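# Loop the blue air tube into its own coupling

## Task

Curl the blue air tube around so that its loose end is inserted deep into the coupling fitted at the tube's opposite end.

## Robot and tools

Robot: two seven-joint arms, left_arm and right_arm, each ending in a parallel gripper. Its fingers point along the gripper's +z axis and the pads move apart and together along its x axis. The reported hand position is the point midway between the pads; fingertips extend 17.5 mm past it. Turning the gripper a lot may swing the elbow, since a hand pose does not fix it.

Frames: the scene frame has its origin at table-top height halfway between the nominal arm bases, +z up, +x out over the table, and left_arm on the +y side (camera image sides do not match these names). Hand poses, targets and velocities of an arm are given in that arm's own base frame. Calibrated bases in the scene frame: left_arm at (-0.049, +0.368, 0) m with quat_wxyz (+1.000, 0, 0, -0.011); right_arm at (-0.049, -0.328, 0) m with quat_wxyz (+1.000, 0, 0, +0.020). Both have up = +z. Reported poses can be a few centimetres off, more at long reach.

Row layout (used by execute_actions and move): 20 numbers, always all 20 even if one arm is idle. Numbers 1-10 are left_arm: x, y, z (metres, an absolute place in left_arm's base frame), qw, qx, qy, qz (absolute orientation, w first), then gripper position, force_limit, speed. Numbers 11-20 are the same ten for right_arm in its base frame. Gripper numbers lie in [-1, 1]. position: +1 is open (50 mm gap), about -0.65 pads meet, -1 means close until something blocks. force_limit: -1 about 20 N, 0 about 102 N, +1 about 185 N per pad (actual may exceed by up to 15 N). speed: -1 is 20 mm/s, 0 is 85, +1 is 150. Both start at +1. To keep an arm still, resend its last reported pose and its last gripper numbers each call; to keep an orientation, repeat the same quaternion rather than copying the drifted reading. A 0 in a gripper slot is a real command.

execute_actions(actions, cameras): actions is a list of actions; each action is a list of up to 15 rows, one row per 1/30 s step, the final row held until 15 steps pass. Each target must lie within 0.6 m of that gripper's current position along each gripper axis, or the action is rejected for both arms; if the first action fails this against the latest state, the whole call is rejected. An empty list just reports state and images. cameras: null, omitted or ["all"] for all, [] for none; names are cam_high, cam_low, cam_table, cam_left_wrist, cam_right_wrist (each 896x504). Any unknown name invalidates the call.

move(target, speed, blend, blocking, cameras): target is one 20-number row or a list of up to 15 rows (absolute poses, no 0.6 m limit). Each gripper travels in a straight line from its Hand target to the row's pose; all arms finish together, at least 0.5 s, capped at 10 s total. speed: m/s per path, 0.002 to 0.5, default 0.25 (turn rate tied to it, max 0.873 rad/s); one value or one per target. blend: metres of corner rounding per intermediate target, default 0. blocking=false returns after about 0.5 s while the move continues; a new move replaces a running one. Paths do not avoid obstacles or the other arm; faster moves lag and overshoot more. Gripper changes in the first row are sent at once; in later rows they are applied after arriving and settling. The result adds a move: line (done, off_target, moving, held, fault) plus limits (paced = pose clipped, held = steps withheld).

wait(seconds 0-10, cameras): lets time pass with last commands held. stop(cameras): brakes a running move; fingers keep moving. zoom_image(camera, region [x0, y0, x1, y1] in pixels, at most 504x504): close-up of the latest image of a camera present in the newest result. clear_fault(arm): clears a reported torque fault on left_arm or right_arm. finished_scene(scene): ends the current scene, with its integer number; irreversible, and the tube must stay inserted without the robot.

Control details: each step the commanded orientation is clipped to within 32 degrees of the measured one, and damped IK favours position. A result's Hand target may fall short of what you asked, so send the rest next time. Joint target speeds are capped near 1.22-1.39 rad/s.

Result lines: hand position and quaternion, Hand target, Tool commands, Joint positions, Joint velocities ("within noise" when still), Joint torques (offset, scaled, noisy; positive toward larger joint angle), Flange force along gripper axes (includes held weight; missing after row calls; "no reading" near singularities), and gripper object_status: 0 moving, 1 blocked while opening, 2 blocked while closing (a grip), 3 reached position or pads met (likely nothing held). position_measured counts: gap ≈ (250 - counts) × 0.202 mm. Changing position by 0.01 or more re-applies force_limit and speed; open first to soften a grip. After a grip at force_limit -1, status stays 2 even if the object slips away. Keep a fixed object centred between pads.

Avoid: stiff pushing past contacts (a few millimetres already presses hard), fast impacts, collisions or gripping between the two arms (can end the scene), releasing moving objects, dropping things or leaving anything off the table. Torque faults (sensor at limit, or a joint 5 degrees off plan; limits 104.5 N m for the first four joints, 51.3 N m for the last three) stop the arm until clear_fault. Long holds, stretched arms or unreachable targets heat motors; MOTOR HOT appears at 60 °C and at 75 °C the arm sags for 30-60 s. Loose objects may occasionally be nudged by outside disturbances.

Each tool is called after "Request:" as name(argument=value, ...) on one line, values as JSON.

## Session

Request:
execute_actions(actions=[])

Scene clock: 0.00 s.
left_arm: end_effector_position=(+0.2943, +0.1204, +0.1165) position_measured=3 object_status=3 end_effector_quat_wxyz=(+0.560, +0.601, +0.554, +0.133) | right_arm: end_effector_position=(+0.4049, +0.2065, +0.2636) position_measured=3 object_status=3 end_effector_quat_wxyz=(+0.591, +0.483, +0.643, +0.053)
Joint positions: left_arm=[-1.677 0.938 0.191 2.353 1.013 1.022 -1.097] | right_arm=[-1.37 0.603 0.122 2.016 1.165 1.381 -0.198]
Joint velocities: within noise
Joint torques (N m): no reading
Motor temperatures (°C): left_arm=[29 34 25 28 33 32 39] | right_arm=[28 29 27 27 29 36 39]
Flange force (N): no reading
Hand target: left_arm +0.2943, +0.1204, +0.1165; +0.560, +0.601, +0.554, +0.133 | right_arm +0.4049, +0.2065, +0.2636; +0.591, +0.483, +0.643, +0.053
Tool commands: left_gripper/position=+1.0 left_gripper/force_limit=+1.0 left_gripper/speed=+1.0 right_gripper/position=+1.0 right_gripper/force_limit=+1.0 right_gripper/speed=+1.0
camera_calibration:
cam_left_wrist: T_world_to_cam=[[0.301526, 0.789308, -0.534859, -0.118313], [0.536234, 0.323455, 0.779634, -0.229131], [0.788375, -0.52189, -0.325723, 0.0340046], [0, 0, 0, 1]] pos_world=[0.131734, 0.185246, 0.126434]
cam_right_wrist: T_world_to_cam=[[0.144128, 0.624875, -0.767306, 0.00802924], [0.572528, 0.579787, 0.579706, -0.447087], [0.807117, -0.522856, -0.274195, 0.0295022], [0, 0, 0, 1]] pos_world=[0.231001, 0.269624, 0.273429]

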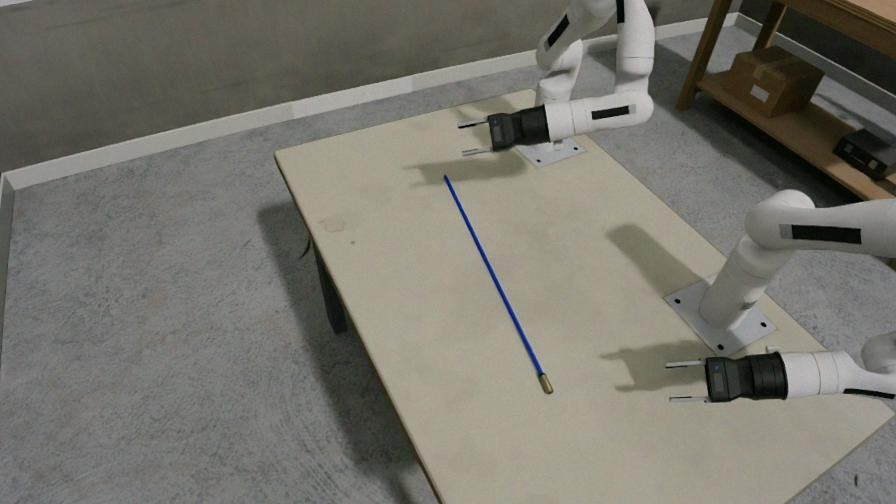

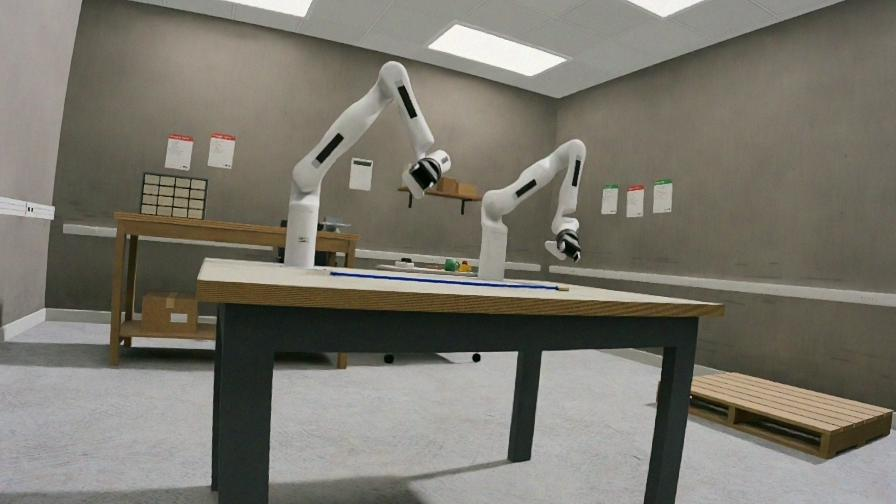

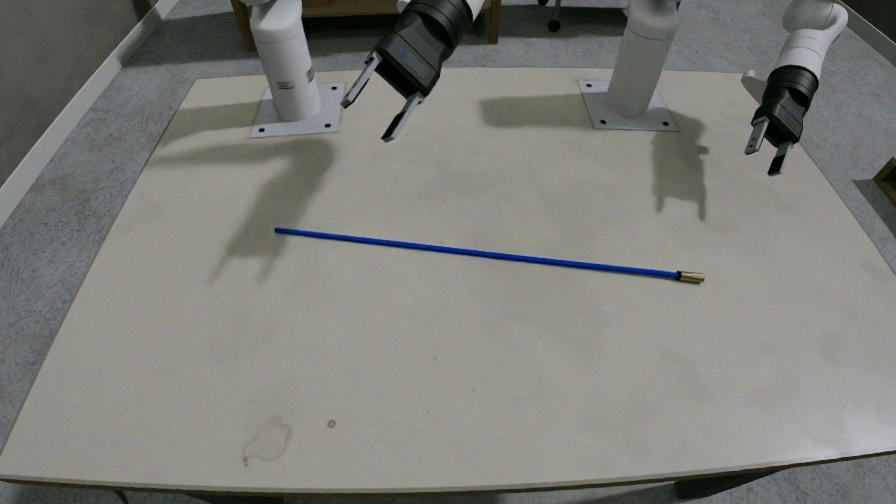

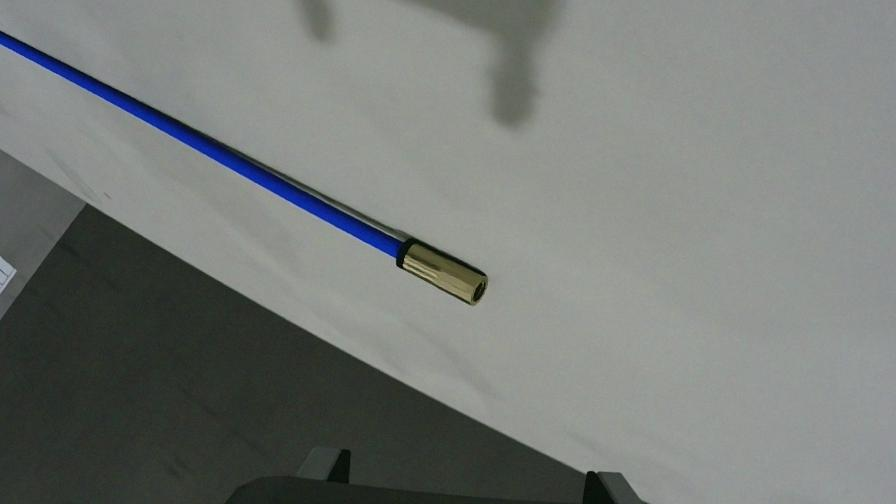

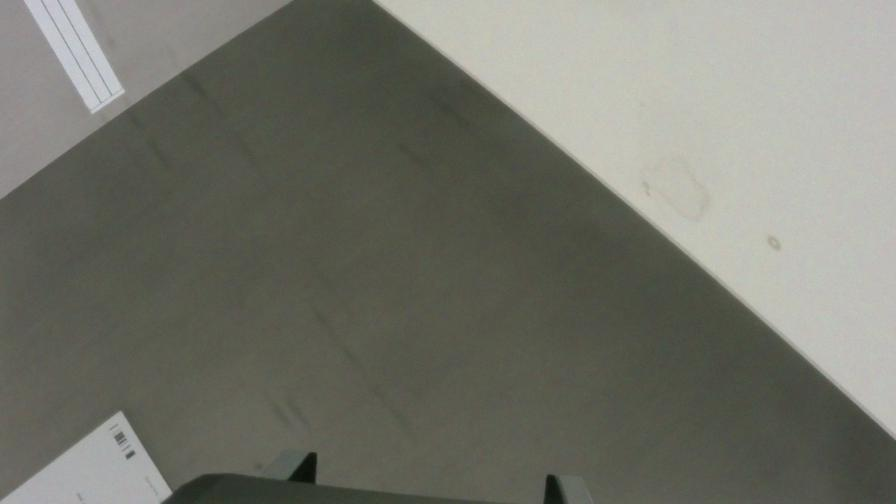

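Request:
move(target=[[0.42,0.03,0.25,-0.185,0.690,-0.675,0.181,1,1,1,0.38,0.14,0.24,0.1298,0.9857,-0.1062,-0.0140,1,1,1],[0.4521,-0.0358,0.13,-0.2581,0.9631,-0.0736,0.0197,1,1,1,0.3552,0.0727,0.13,0.1298,0.9857,-0.1062,-0.0140,1,1,1]], blend=[0.05,0], speed=0.35)

Request:
zoom_image(camera="cam_table", region=[250, 210, 320, 250])

Request:
zoom_image(camera="cam_table", region=[650, 260, 720, 300])

Scene clock: 29.97 s.
left_arm: end_effector_position=(+0.4521, -0.0358, +0.1300) position_measured=3 object_status=3 end_effector_quat_wxyz=(-0.258, +0.963, -0.074, +0.020) | right_arm: end_effector_position=(+0.3552, +0.0727, +0.1300) position_measured=3 object_status=3 end_effector_quat_wxyz=(+0.130, +0.986, -0.106, -0.014)
Joint positions: left_arm=[0.485 0.611 -0.15 1.708 2.631 -1.006 3.662] | right_arm=[-0.714 0.453 0.353 1.909 0.078 0.955 -0.648]
Joint velocities: within noise
Joint torques (N m): left_arm=[1.11 -18.85 -2.22 -7.34 -1.42 -0.85 0.16] | right_arm=[-0.72 -12.63 1.74 -7.17 0.99 0.57 0.22]
Motor temperatures (°C): left_arm=[29 34 25 28 33 32 39] | right_arm=[28 29 27 27 29 36 39]
Flange force (N): left_arm=[-0.3 -2.0 1.0] | right_arm=[-4.2 4.6 -1.2]
Hand target: left_arm +0.4521, -0.0358, +0.1300; -0.258, +0.963, -0.074, +0.020 | right_arm +0.3552, +0.0727, +0.1300; +0.130, +0.986, -0.106, -0.014
Off the commanded pose: left_arm 0.000 m, 0 deg | right_arm 0.000 m, 0 deg.
move: done
camera_calibration:
cam_left_wrist: T_world_to_cam=[[0.996357, -0.0723752, 0.0451139, -0.455744], [-0.0414561, -0.873292, -0.48543, 0.109065], [0.0745307, 0.481791, -0.873111, 0.262279], [0, 0, 0, 1]] pos_world=[0.439058, -0.0641022, 0.302503]
cam_right_wrist: T_world_to_cam=[[0.988469, -0.143464, -0.0484546, -0.341241], [-0.126566, -0.95842, 0.255757, 0.138648], [-0.0831318, -0.246675, -0.965526, 0.349041], [0, 0, 0, 1]] pos_world=[0.383871, 0.170027, 0.285013]

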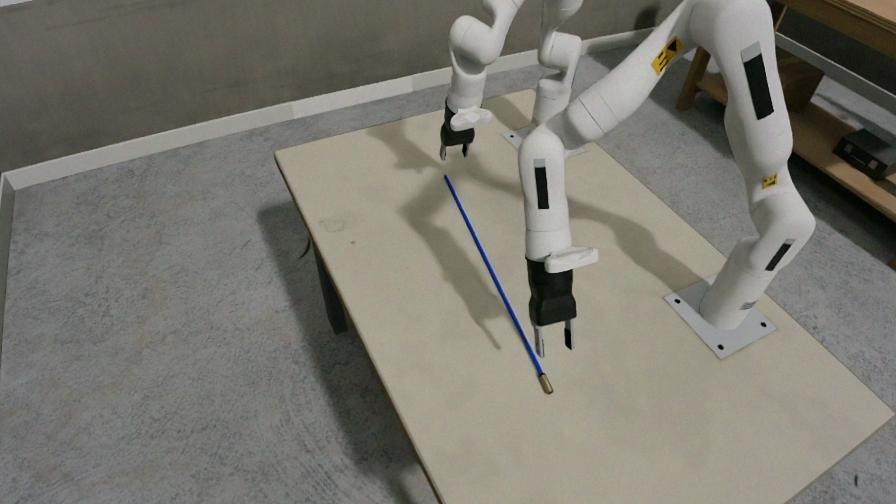

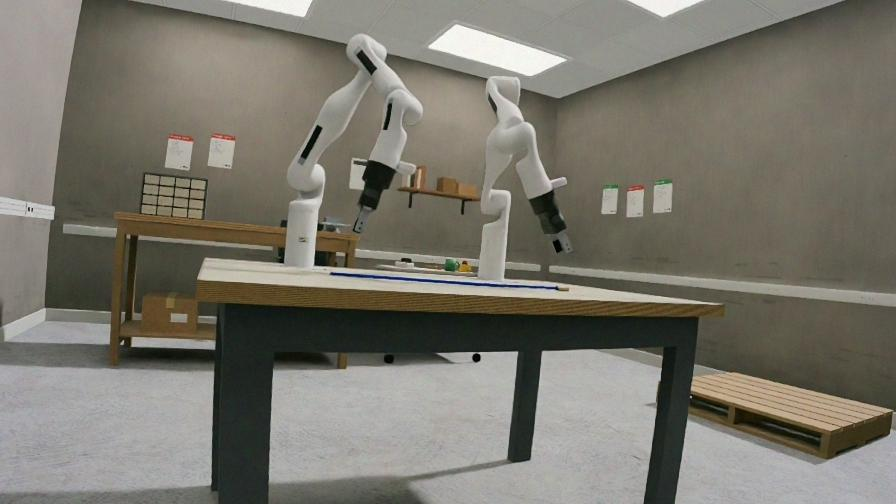

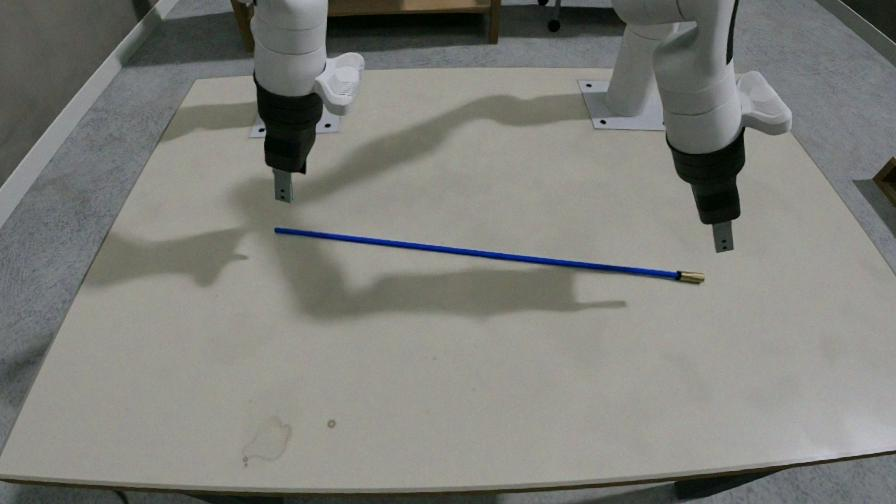

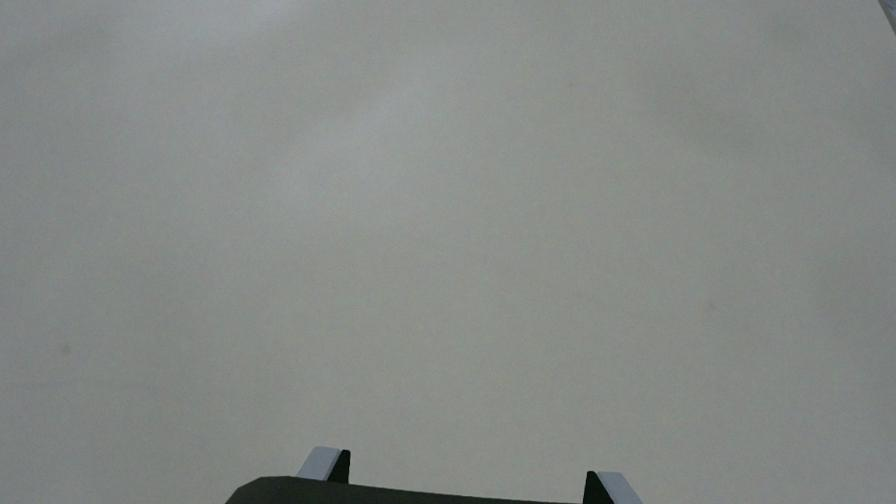

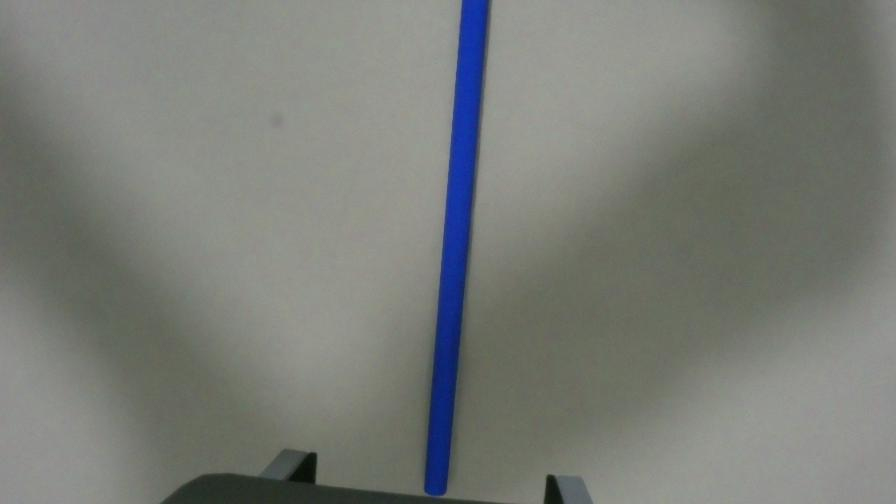

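Scaled by 7.200.

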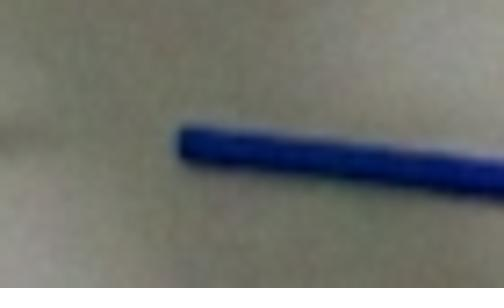

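Scaled by 7.200.

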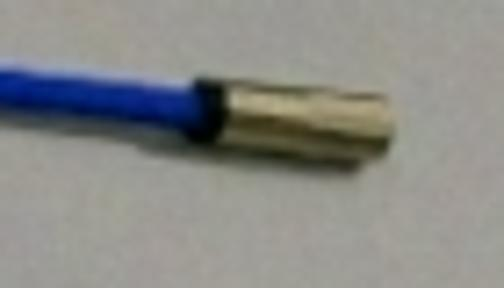

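Request:
move(target=[0.4521,-0.0358,0.04,-0.2581,0.9631,-0.0736,0.0197,1,1,1,0.3552,0.0727,0.038,0.1298,0.9857,-0.1062,-0.0140,1,1,1], speed=0.15)

Request:
zoom_image(camera="cam_table", region=[650, 220, 750, 300])

Request:
zoom_image(camera="cam_low", region=[520, 250, 600, 310])

Scene clock: 40.47 s.
left_arm: end_effector_position=(+0.4521, -0.0358, +0.0400) position_measured=3 object_status=3 end_effector_quat_wxyz=(-0.258, +0.963, -0.074, +0.020) | right_arm: end_effector_position=(+0.3552, +0.0727, +0.0380) position_measured=3 object_status=3 end_effector_quat_wxyz=(+0.130, +0.986, -0.106, -0.014)
Joint positions: left_arm=[0.501 0.778 -0.177 1.767 2.59 -0.804 3.783] | right_arm=[-0.679 0.641 0.315 1.997 0.04 0.683 -0.657]
Joint velocities: within noise
Joint torques (N m): left_arm=[1.09 -19.84 -2.67 -5.87 -1.1 -1.04 0.15] | right_arm=[-0.73 -14.19 2.2 -4.94 0.85 0.52 0.24]
Motor temperatures (°C): left_arm=[29 34 25 28 33 32 39] | right_arm=[28 29 27 27 29 36 39]
Flange force (N): left_arm=[-0.7 -2.3 0.6] | right_arm=[-3.0 4.2 -2.8]
Hand target: left_arm +0.4521, -0.0358, +0.0400; -0.258, +0.963, -0.074, +0.020 | right_arm +0.3552, +0.0727, +0.0380; +0.130, +0.986, -0.106, -0.014
Off the commanded pose: left_arm 0.000 m, 0 deg | right_arm 0.000 m, 0 deg.
move: done
camera_calibration:
cam_left_wrist: T_world_to_cam=[[0.996357, -0.0723752, 0.0451139, -0.451684], [-0.0414561, -0.873292, -0.48543, 0.0653768], [0.0745307, 0.481791, -0.873111, 0.183699], [0, 0, 0, 1]] pos_world=[0.439058, -0.0641022, 0.212503]
cam_right_wrist: T_world_to_cam=[[0.988477, -0.143437, -0.0483544, -0.345726], [-0.126568, -0.95843, 0.255719, 0.162188], [-0.083024, -0.246652, -0.965541, 0.260171], [0, 0, 0, 1]] pos_world=[0.383871, 0.170027, 0.193014]

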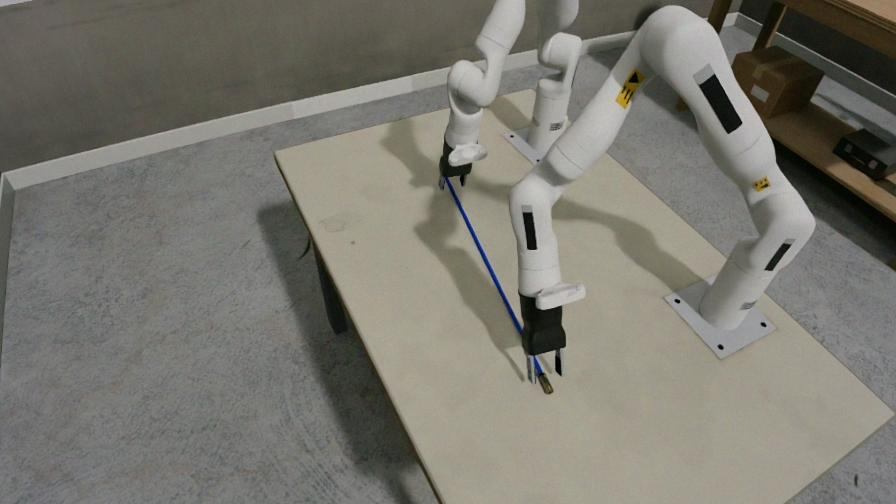

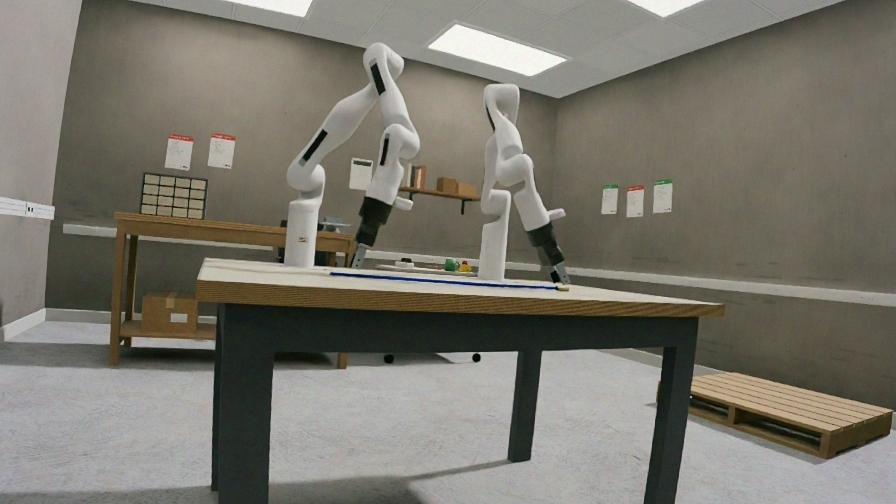

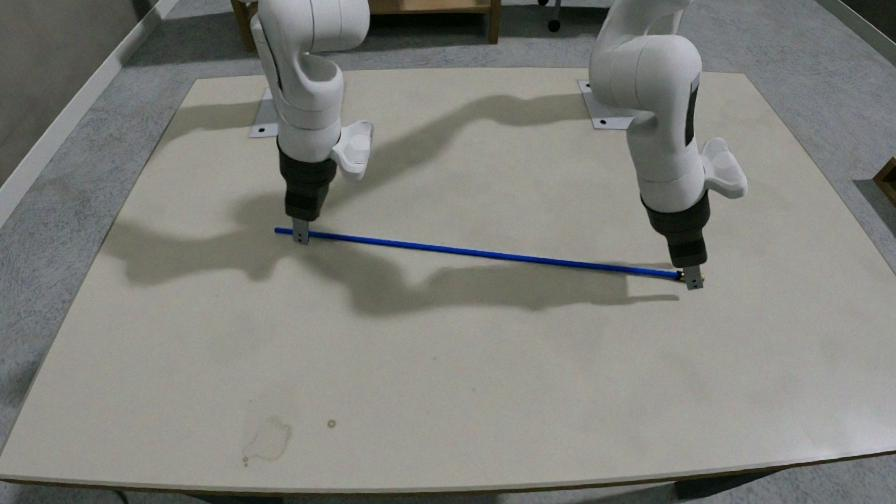

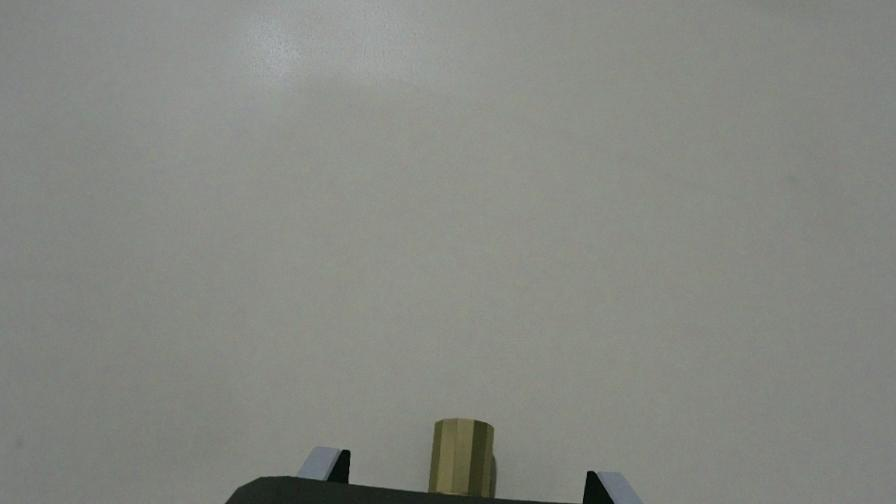

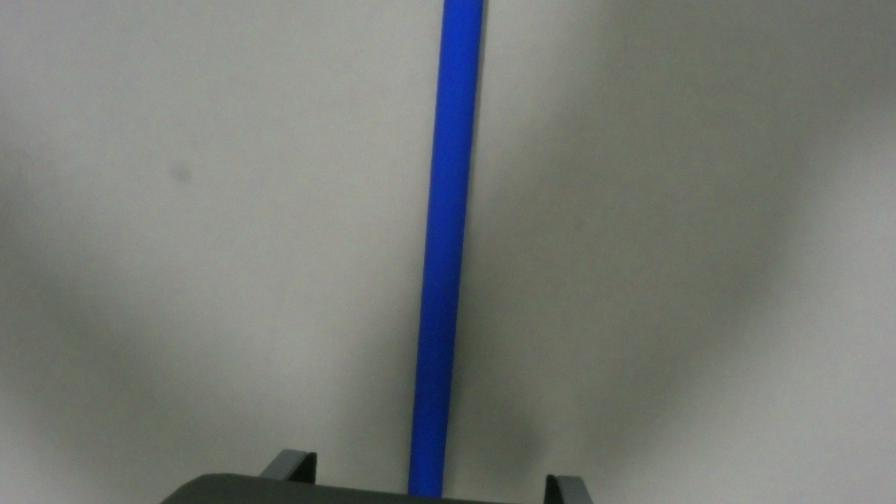

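Scaled by 5.040.

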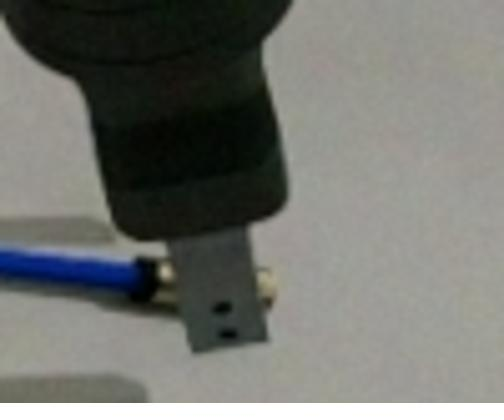

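Scaled by 6.300.

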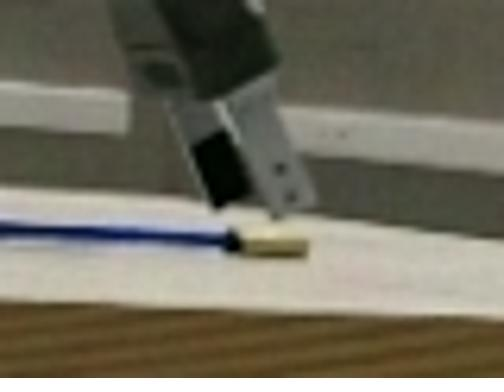

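Request:
move(target=[0.4526,-0.0328,0.0258,-0.2581,0.9631,-0.0736,0.0197,1,-0.6,-0.6,0.3552,0.0727,0.0240,0.1298,0.9857,-0.1062,-0.0140,1,-0.6,-0.6], speed=0.02)

Request:
zoom_image(camera="cam_low", region=[520, 250, 600, 310])

Request:
zoom_image(camera="cam_low", region=[320, 240, 400, 300])

Scene clock: 51.20 s.
left_arm: end_effector_position=(+0.4526, -0.0328, +0.0258) position_measured=3 object_status=3 end_effector_quat_wxyz=(-0.258, +0.963, -0.074, +0.020) | right_arm: end_effector_position=(+0.3552, +0.0727, +0.0240) position_measured=3 object_status=3 end_effector_quat_wxyz=(+0.130, +0.986, -0.106, -0.014)
Joint positions: left_arm=[0.5 0.806 -0.184 1.773 2.582 -0.77 3.798] | right_arm=[-0.674 0.673 0.308 2.004 0.035 0.644 -0.659]
Joint velocities: within noise
Joint torques (N m): left_arm=[1.13 -19.94 -2.71 -5.53 -1.07 -1.05 0.11] | right_arm=[-0.69 -14.34 2.21 -4.63 0.83 0.56 0.24]
Motor temperatures (°C): left_arm=[29 34 25 28 33 32 39] | right_arm=[28 29 27 27 29 36 39]
Flange force (N): left_arm=[-0.4 -2.3 0.4] | right_arm=[-3.2 4.3 -3.1]
Hand target: left_arm +0.4526, -0.0328, +0.0258; -0.258, +0.963, -0.074, +0.020 | right_arm +0.3552, +0.0727, +0.0240; +0.130, +0.986, -0.106, -0.014
Off the commanded pose: left_arm 0.000 m, 0 deg | right_arm 0.000 m, 0 deg.
move: done
camera_calibration:
cam_left_wrist: T_world_to_cam=[[0.996357, -0.0723752, 0.0451139, -0.451325], [-0.0414561, -0.873292, -0.48543, 0.0611243], [0.0745307, 0.481791, -0.873111, 0.169818], [0, 0, 0, 1]] pos_world=[0.439558, -0.0611022, 0.198303]
cam_right_wrist: T_world_to_cam=[[0.988456, -0.143559, -0.0484281, -0.346361], [-0.126664, -0.958406, 0.255762, 0.165793], [-0.0831307, -0.246676, -0.965526, 0.246695], [0, 0, 0, 1]] pos_world=[0.383871, 0.170027, 0.179013]

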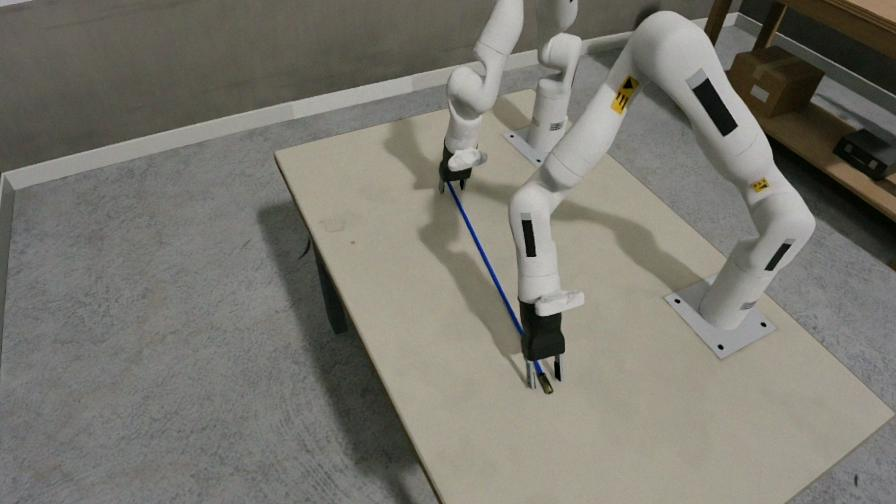

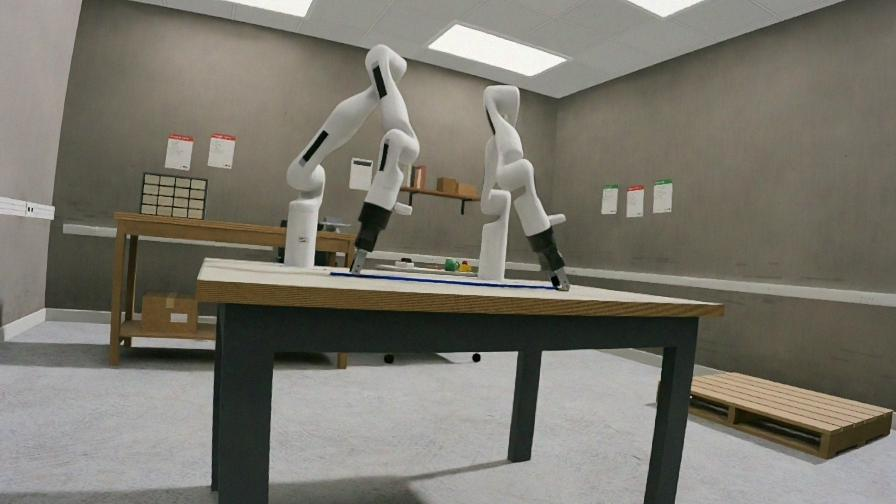

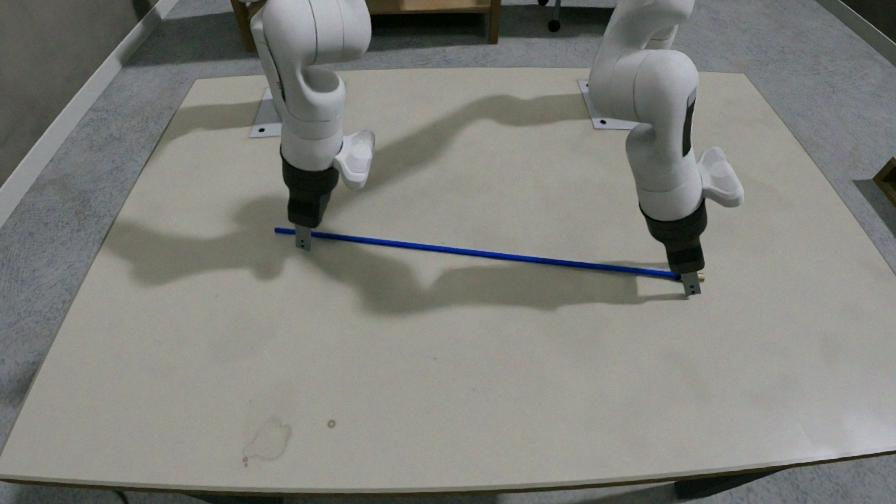

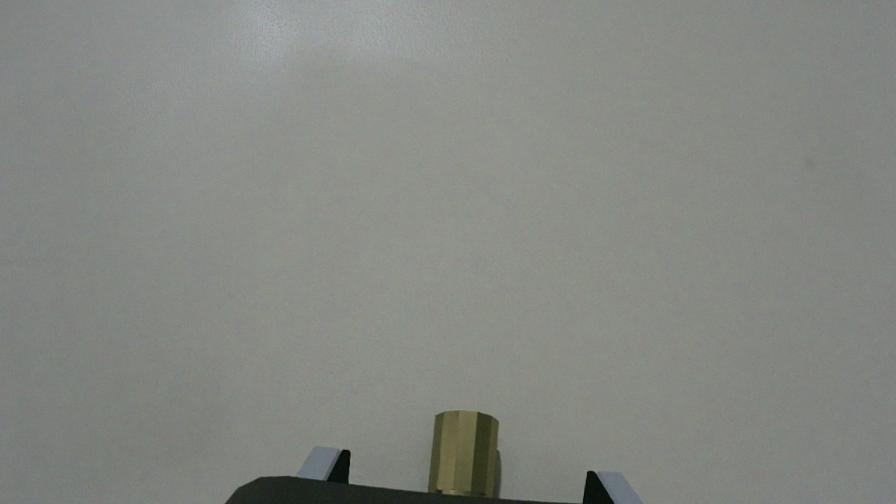

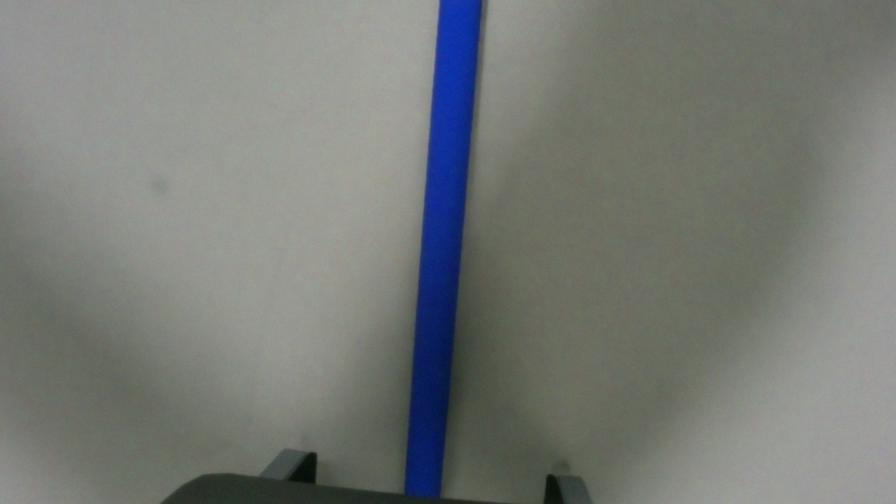

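Scaled by 6.300.

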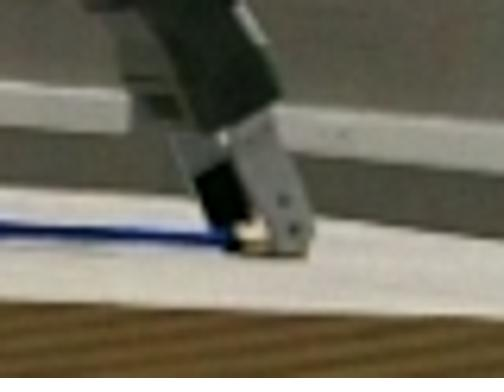

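Scaled by 6.300.

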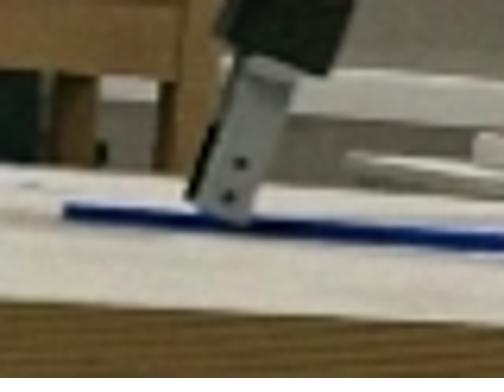

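Request:
move(target=[0.4526,-0.0328,0.0248,-0.2581,0.9631,-0.0736,0.0197,1,-0.6,-0.6,0.3552,0.0727,0.0220,0.1298,0.9857,-0.1062,-0.0140,1,-0.6,-0.6], speed=0.01, cameras=[])

Scene clock: 59.43 s.
left_arm: end_effector_position=(+0.4526, -0.0328, +0.0248) position_measured=3 object_status=3 end_effector_quat_wxyz=(-0.258, +0.963, -0.074, +0.020) | right_arm: end_effector_position=(+0.3552, +0.0727, +0.0220) position_measured=3 object_status=3 end_effector_quat_wxyz=(+0.130, +0.986, -0.106, -0.014)
Joint positions: left_arm=[0.5 0.808 -0.185 1.774 2.582 -0.768 3.799] | right_arm=[-0.673 0.677 0.307 2.005 0.034 0.639 -0.659]
Joint velocities: within noise
Joint torques (N m): left_arm=[1.13 -20.07 -2.8 -5.45 -1.08 -1.14 0.23] | right_arm=[-0.73 -14.34 2.2 -4.65 0.78 0.57 0.22]
Motor temperatures (°C): left_arm=[29 34 25 28 33 32 39] | right_arm=[28 29 27 27 29 36 39]
Flange force (N): left_arm=[0.0 -2.3 0.7] | right_arm=[-3.3 4.6 -3.1]
Hand target: left_arm +0.4526, -0.0328, +0.0248; -0.258, +0.963, -0.074, +0.020 | right_arm +0.3552, +0.0727, +0.0220; +0.130, +0.986, -0.106, -0.014
Off the commanded pose: left_arm 0.000 m, 0 deg | right_arm 0.000 m, 0 deg.
move: done
No camera images: "cameras" was empty.

Request:
move(target=[0.4526,-0.0328,0.0240,-0.2581,0.9631,-0.0736,0.0197,1,-0.6,-0.6,0.3552,0.0727,0.0209,0.1298,0.9857,-0.1062,-0.0140,1,-0.6,-0.6], speed=0.01, cameras=[])

Scene clock: 65.20 s.
left_arm: end_effector_position=(+0.4526, -0.0328, +0.0240) position_measured=3 object_status=3 end_effector_quat_wxyz=(-0.258, +0.963, -0.074, +0.020) | right_arm: end_effector_position=(+0.3552, +0.0727, +0.0209) position_measured=3 object_status=3 end_effector_quat_wxyz=(+0.130, +0.986, -0.106, -0.014)
Joint positions: left_arm=[0.5 0.81 -0.185 1.774 2.581 -0.766 3.8] | right_arm=[-0.672 0.68 0.306 2.006 0.033 0.636 -0.659]
Joint velocities: within noise
Joint torques (N m): left_arm=[1.13 -19.98 -2.86 -5.52 -1.09 -1.06 0.18] | right_arm=[-0.74 -14.31 2.22 -4.51 0.83 0.6 0.23]
Motor temperatures (°C): left_arm=[29 34 25 28 33 32 39] | right_arm=[28 29 27 27 29 36 39]
Flange force (N): left_arm=[-0.3 -2.4 0.3] | right_arm=[-3.1 4.5 -3.2]
Hand target: left_arm +0.4526, -0.0328, +0.0240; -0.258, +0.963, -0.074, +0.020 | right_arm +0.3552, +0.0727, +0.0209; +0.130, +0.986, -0.106, -0.014
Off the commanded pose: left_arm 0.000 m, 0 deg | right_arm 0.000 m, 0 deg.
move: done
No camera images: "cameras" was empty.

Request:
move(target=[[0.4526,-0.0328,0.0232,-0.2581,0.9631,-0.0736,0.0197,1,-0.6,-0.6,0.3552,0.0727,0.0199,0.1298,0.9857,-0.1062,-0.0140,1,-0.6,-0.6],[0.4526,-0.0328,0.0232,-0.2581,0.9631,-0.0736,0.0197,-1,-0.4,-0.6,0.3552,0.0727,0.0199,0.1298,0.9857,-0.1062,-0.0140,-1,-0.4,-0.6]], speed=0.01)

Request:
zoom_image(camera="cam_low", region=[320, 240, 400, 300])

Request:
zoom_image(camera="cam_low", region=[520, 250, 600, 310])

Scene clock: 74.90 s.
left_arm: end_effector_position=(+0.4526, -0.0328, +0.0232) position_measured=188 object_status=2 end_effector_quat_wxyz=(-0.258, +0.963, -0.074, +0.020) | right_arm: end_effector_position=(+0.3552, +0.0727, +0.0199) position_measured=218 object_status=2 end_effector_quat_wxyz=(+0.130, +0.986, -0.106, -0.014)
Joint positions: left_arm=[0.5 0.811 -0.185 1.774 2.581 -0.765 3.801] | right_arm=[-0.672 0.682 0.306 2.006 0.033 0.633 -0.659]
Joint velocities: within noise
Joint torques (N m): left_arm=[1.16 -19.9 -2.76 -5.39 -0.98 -1.07 0.13] | right_arm=[-0.56 -12.91 1.97 -3.99 0.68 0.33 0.22]
Motor temperatures (°C): left_arm=[29 34 25 28 33 32 39] | right_arm=[28 29 27 27 29 36 39]
Flange force (N): left_arm=[-0.2 -2.5 0.4] | right_arm=[-3.0 5.1 -7.7]
Hand target: left_arm +0.4526, -0.0328, +0.0232; -0.258, +0.963, -0.074, +0.020 | right_arm +0.3552, +0.0727, +0.0199; +0.130, +0.986, -0.106, -0.014
Off the commanded pose: left_arm 0.000 m, 0 deg | right_arm 0.000 m, 0 deg.
move: done
camera_calibration:
cam_left_wrist: T_world_to_cam=[[0.996357, -0.0723752, 0.0451139, -0.451207], [-0.0414561, -0.873292, -0.48543, 0.0598622], [0.0745307, 0.481791, -0.873111, 0.167548], [0, 0, 0, 1]] pos_world=[0.439558, -0.0611022, 0.195703]
cam_right_wrist: T_world_to_cam=[[0.988456, -0.143559, -0.0484281, -0.34656], [-0.126664, -0.958406, 0.255762, 0.166841], [-0.0831307, -0.246676, -0.965526, 0.242736], [0, 0, 0, 1]] pos_world=[0.383871, 0.170027, 0.174913]

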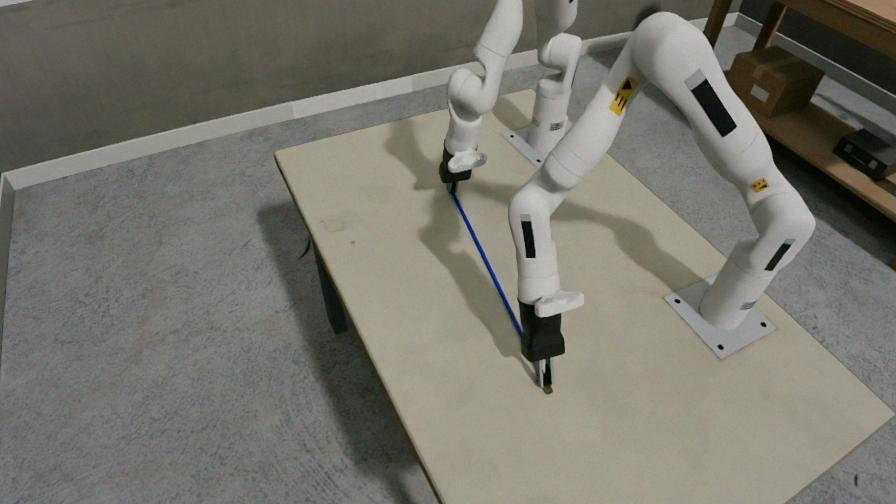

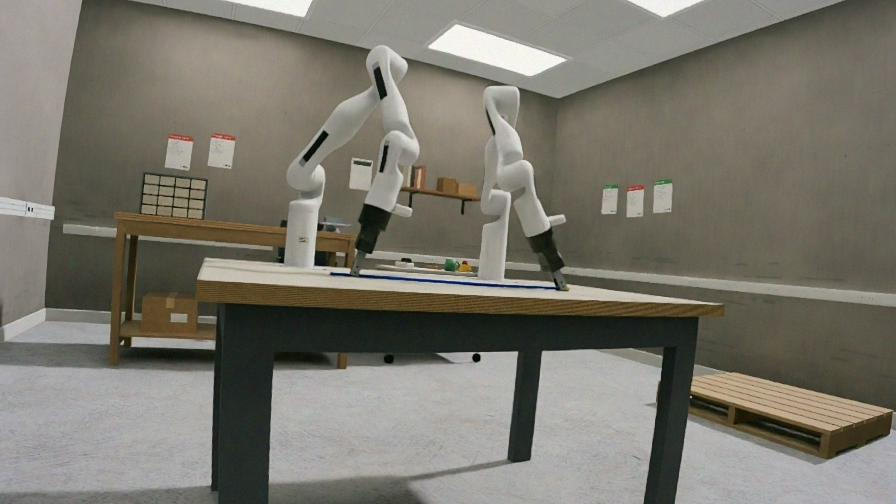

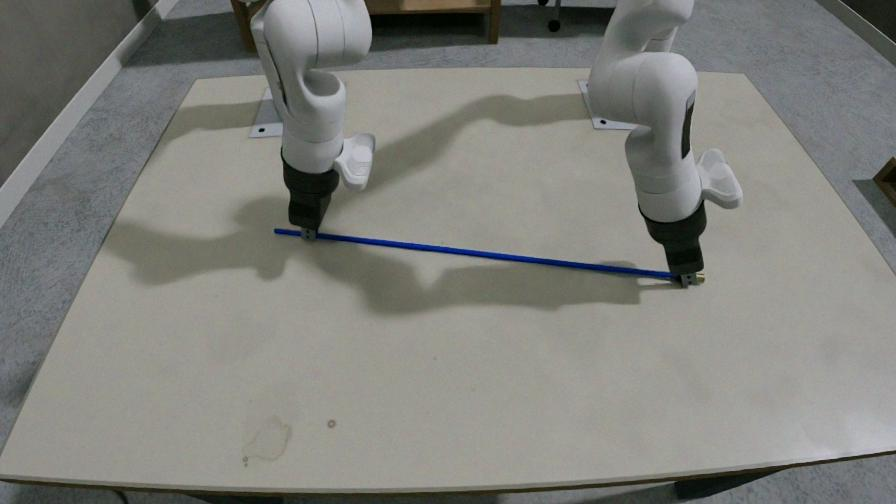

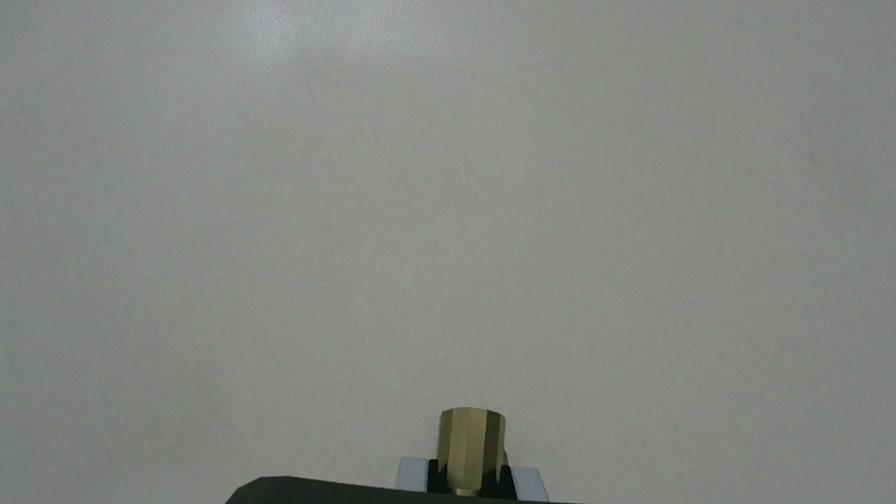

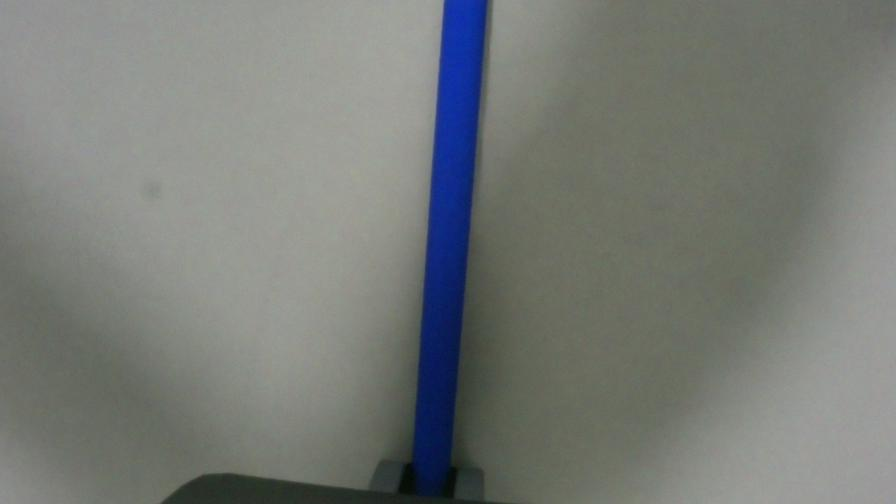

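Scaled by 6.300.

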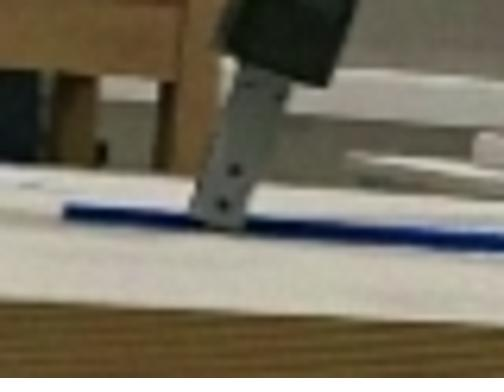

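Scaled by 6.300.

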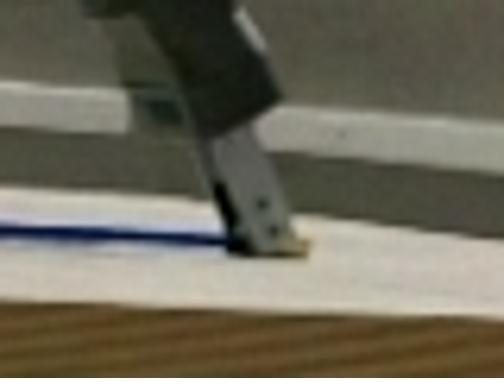

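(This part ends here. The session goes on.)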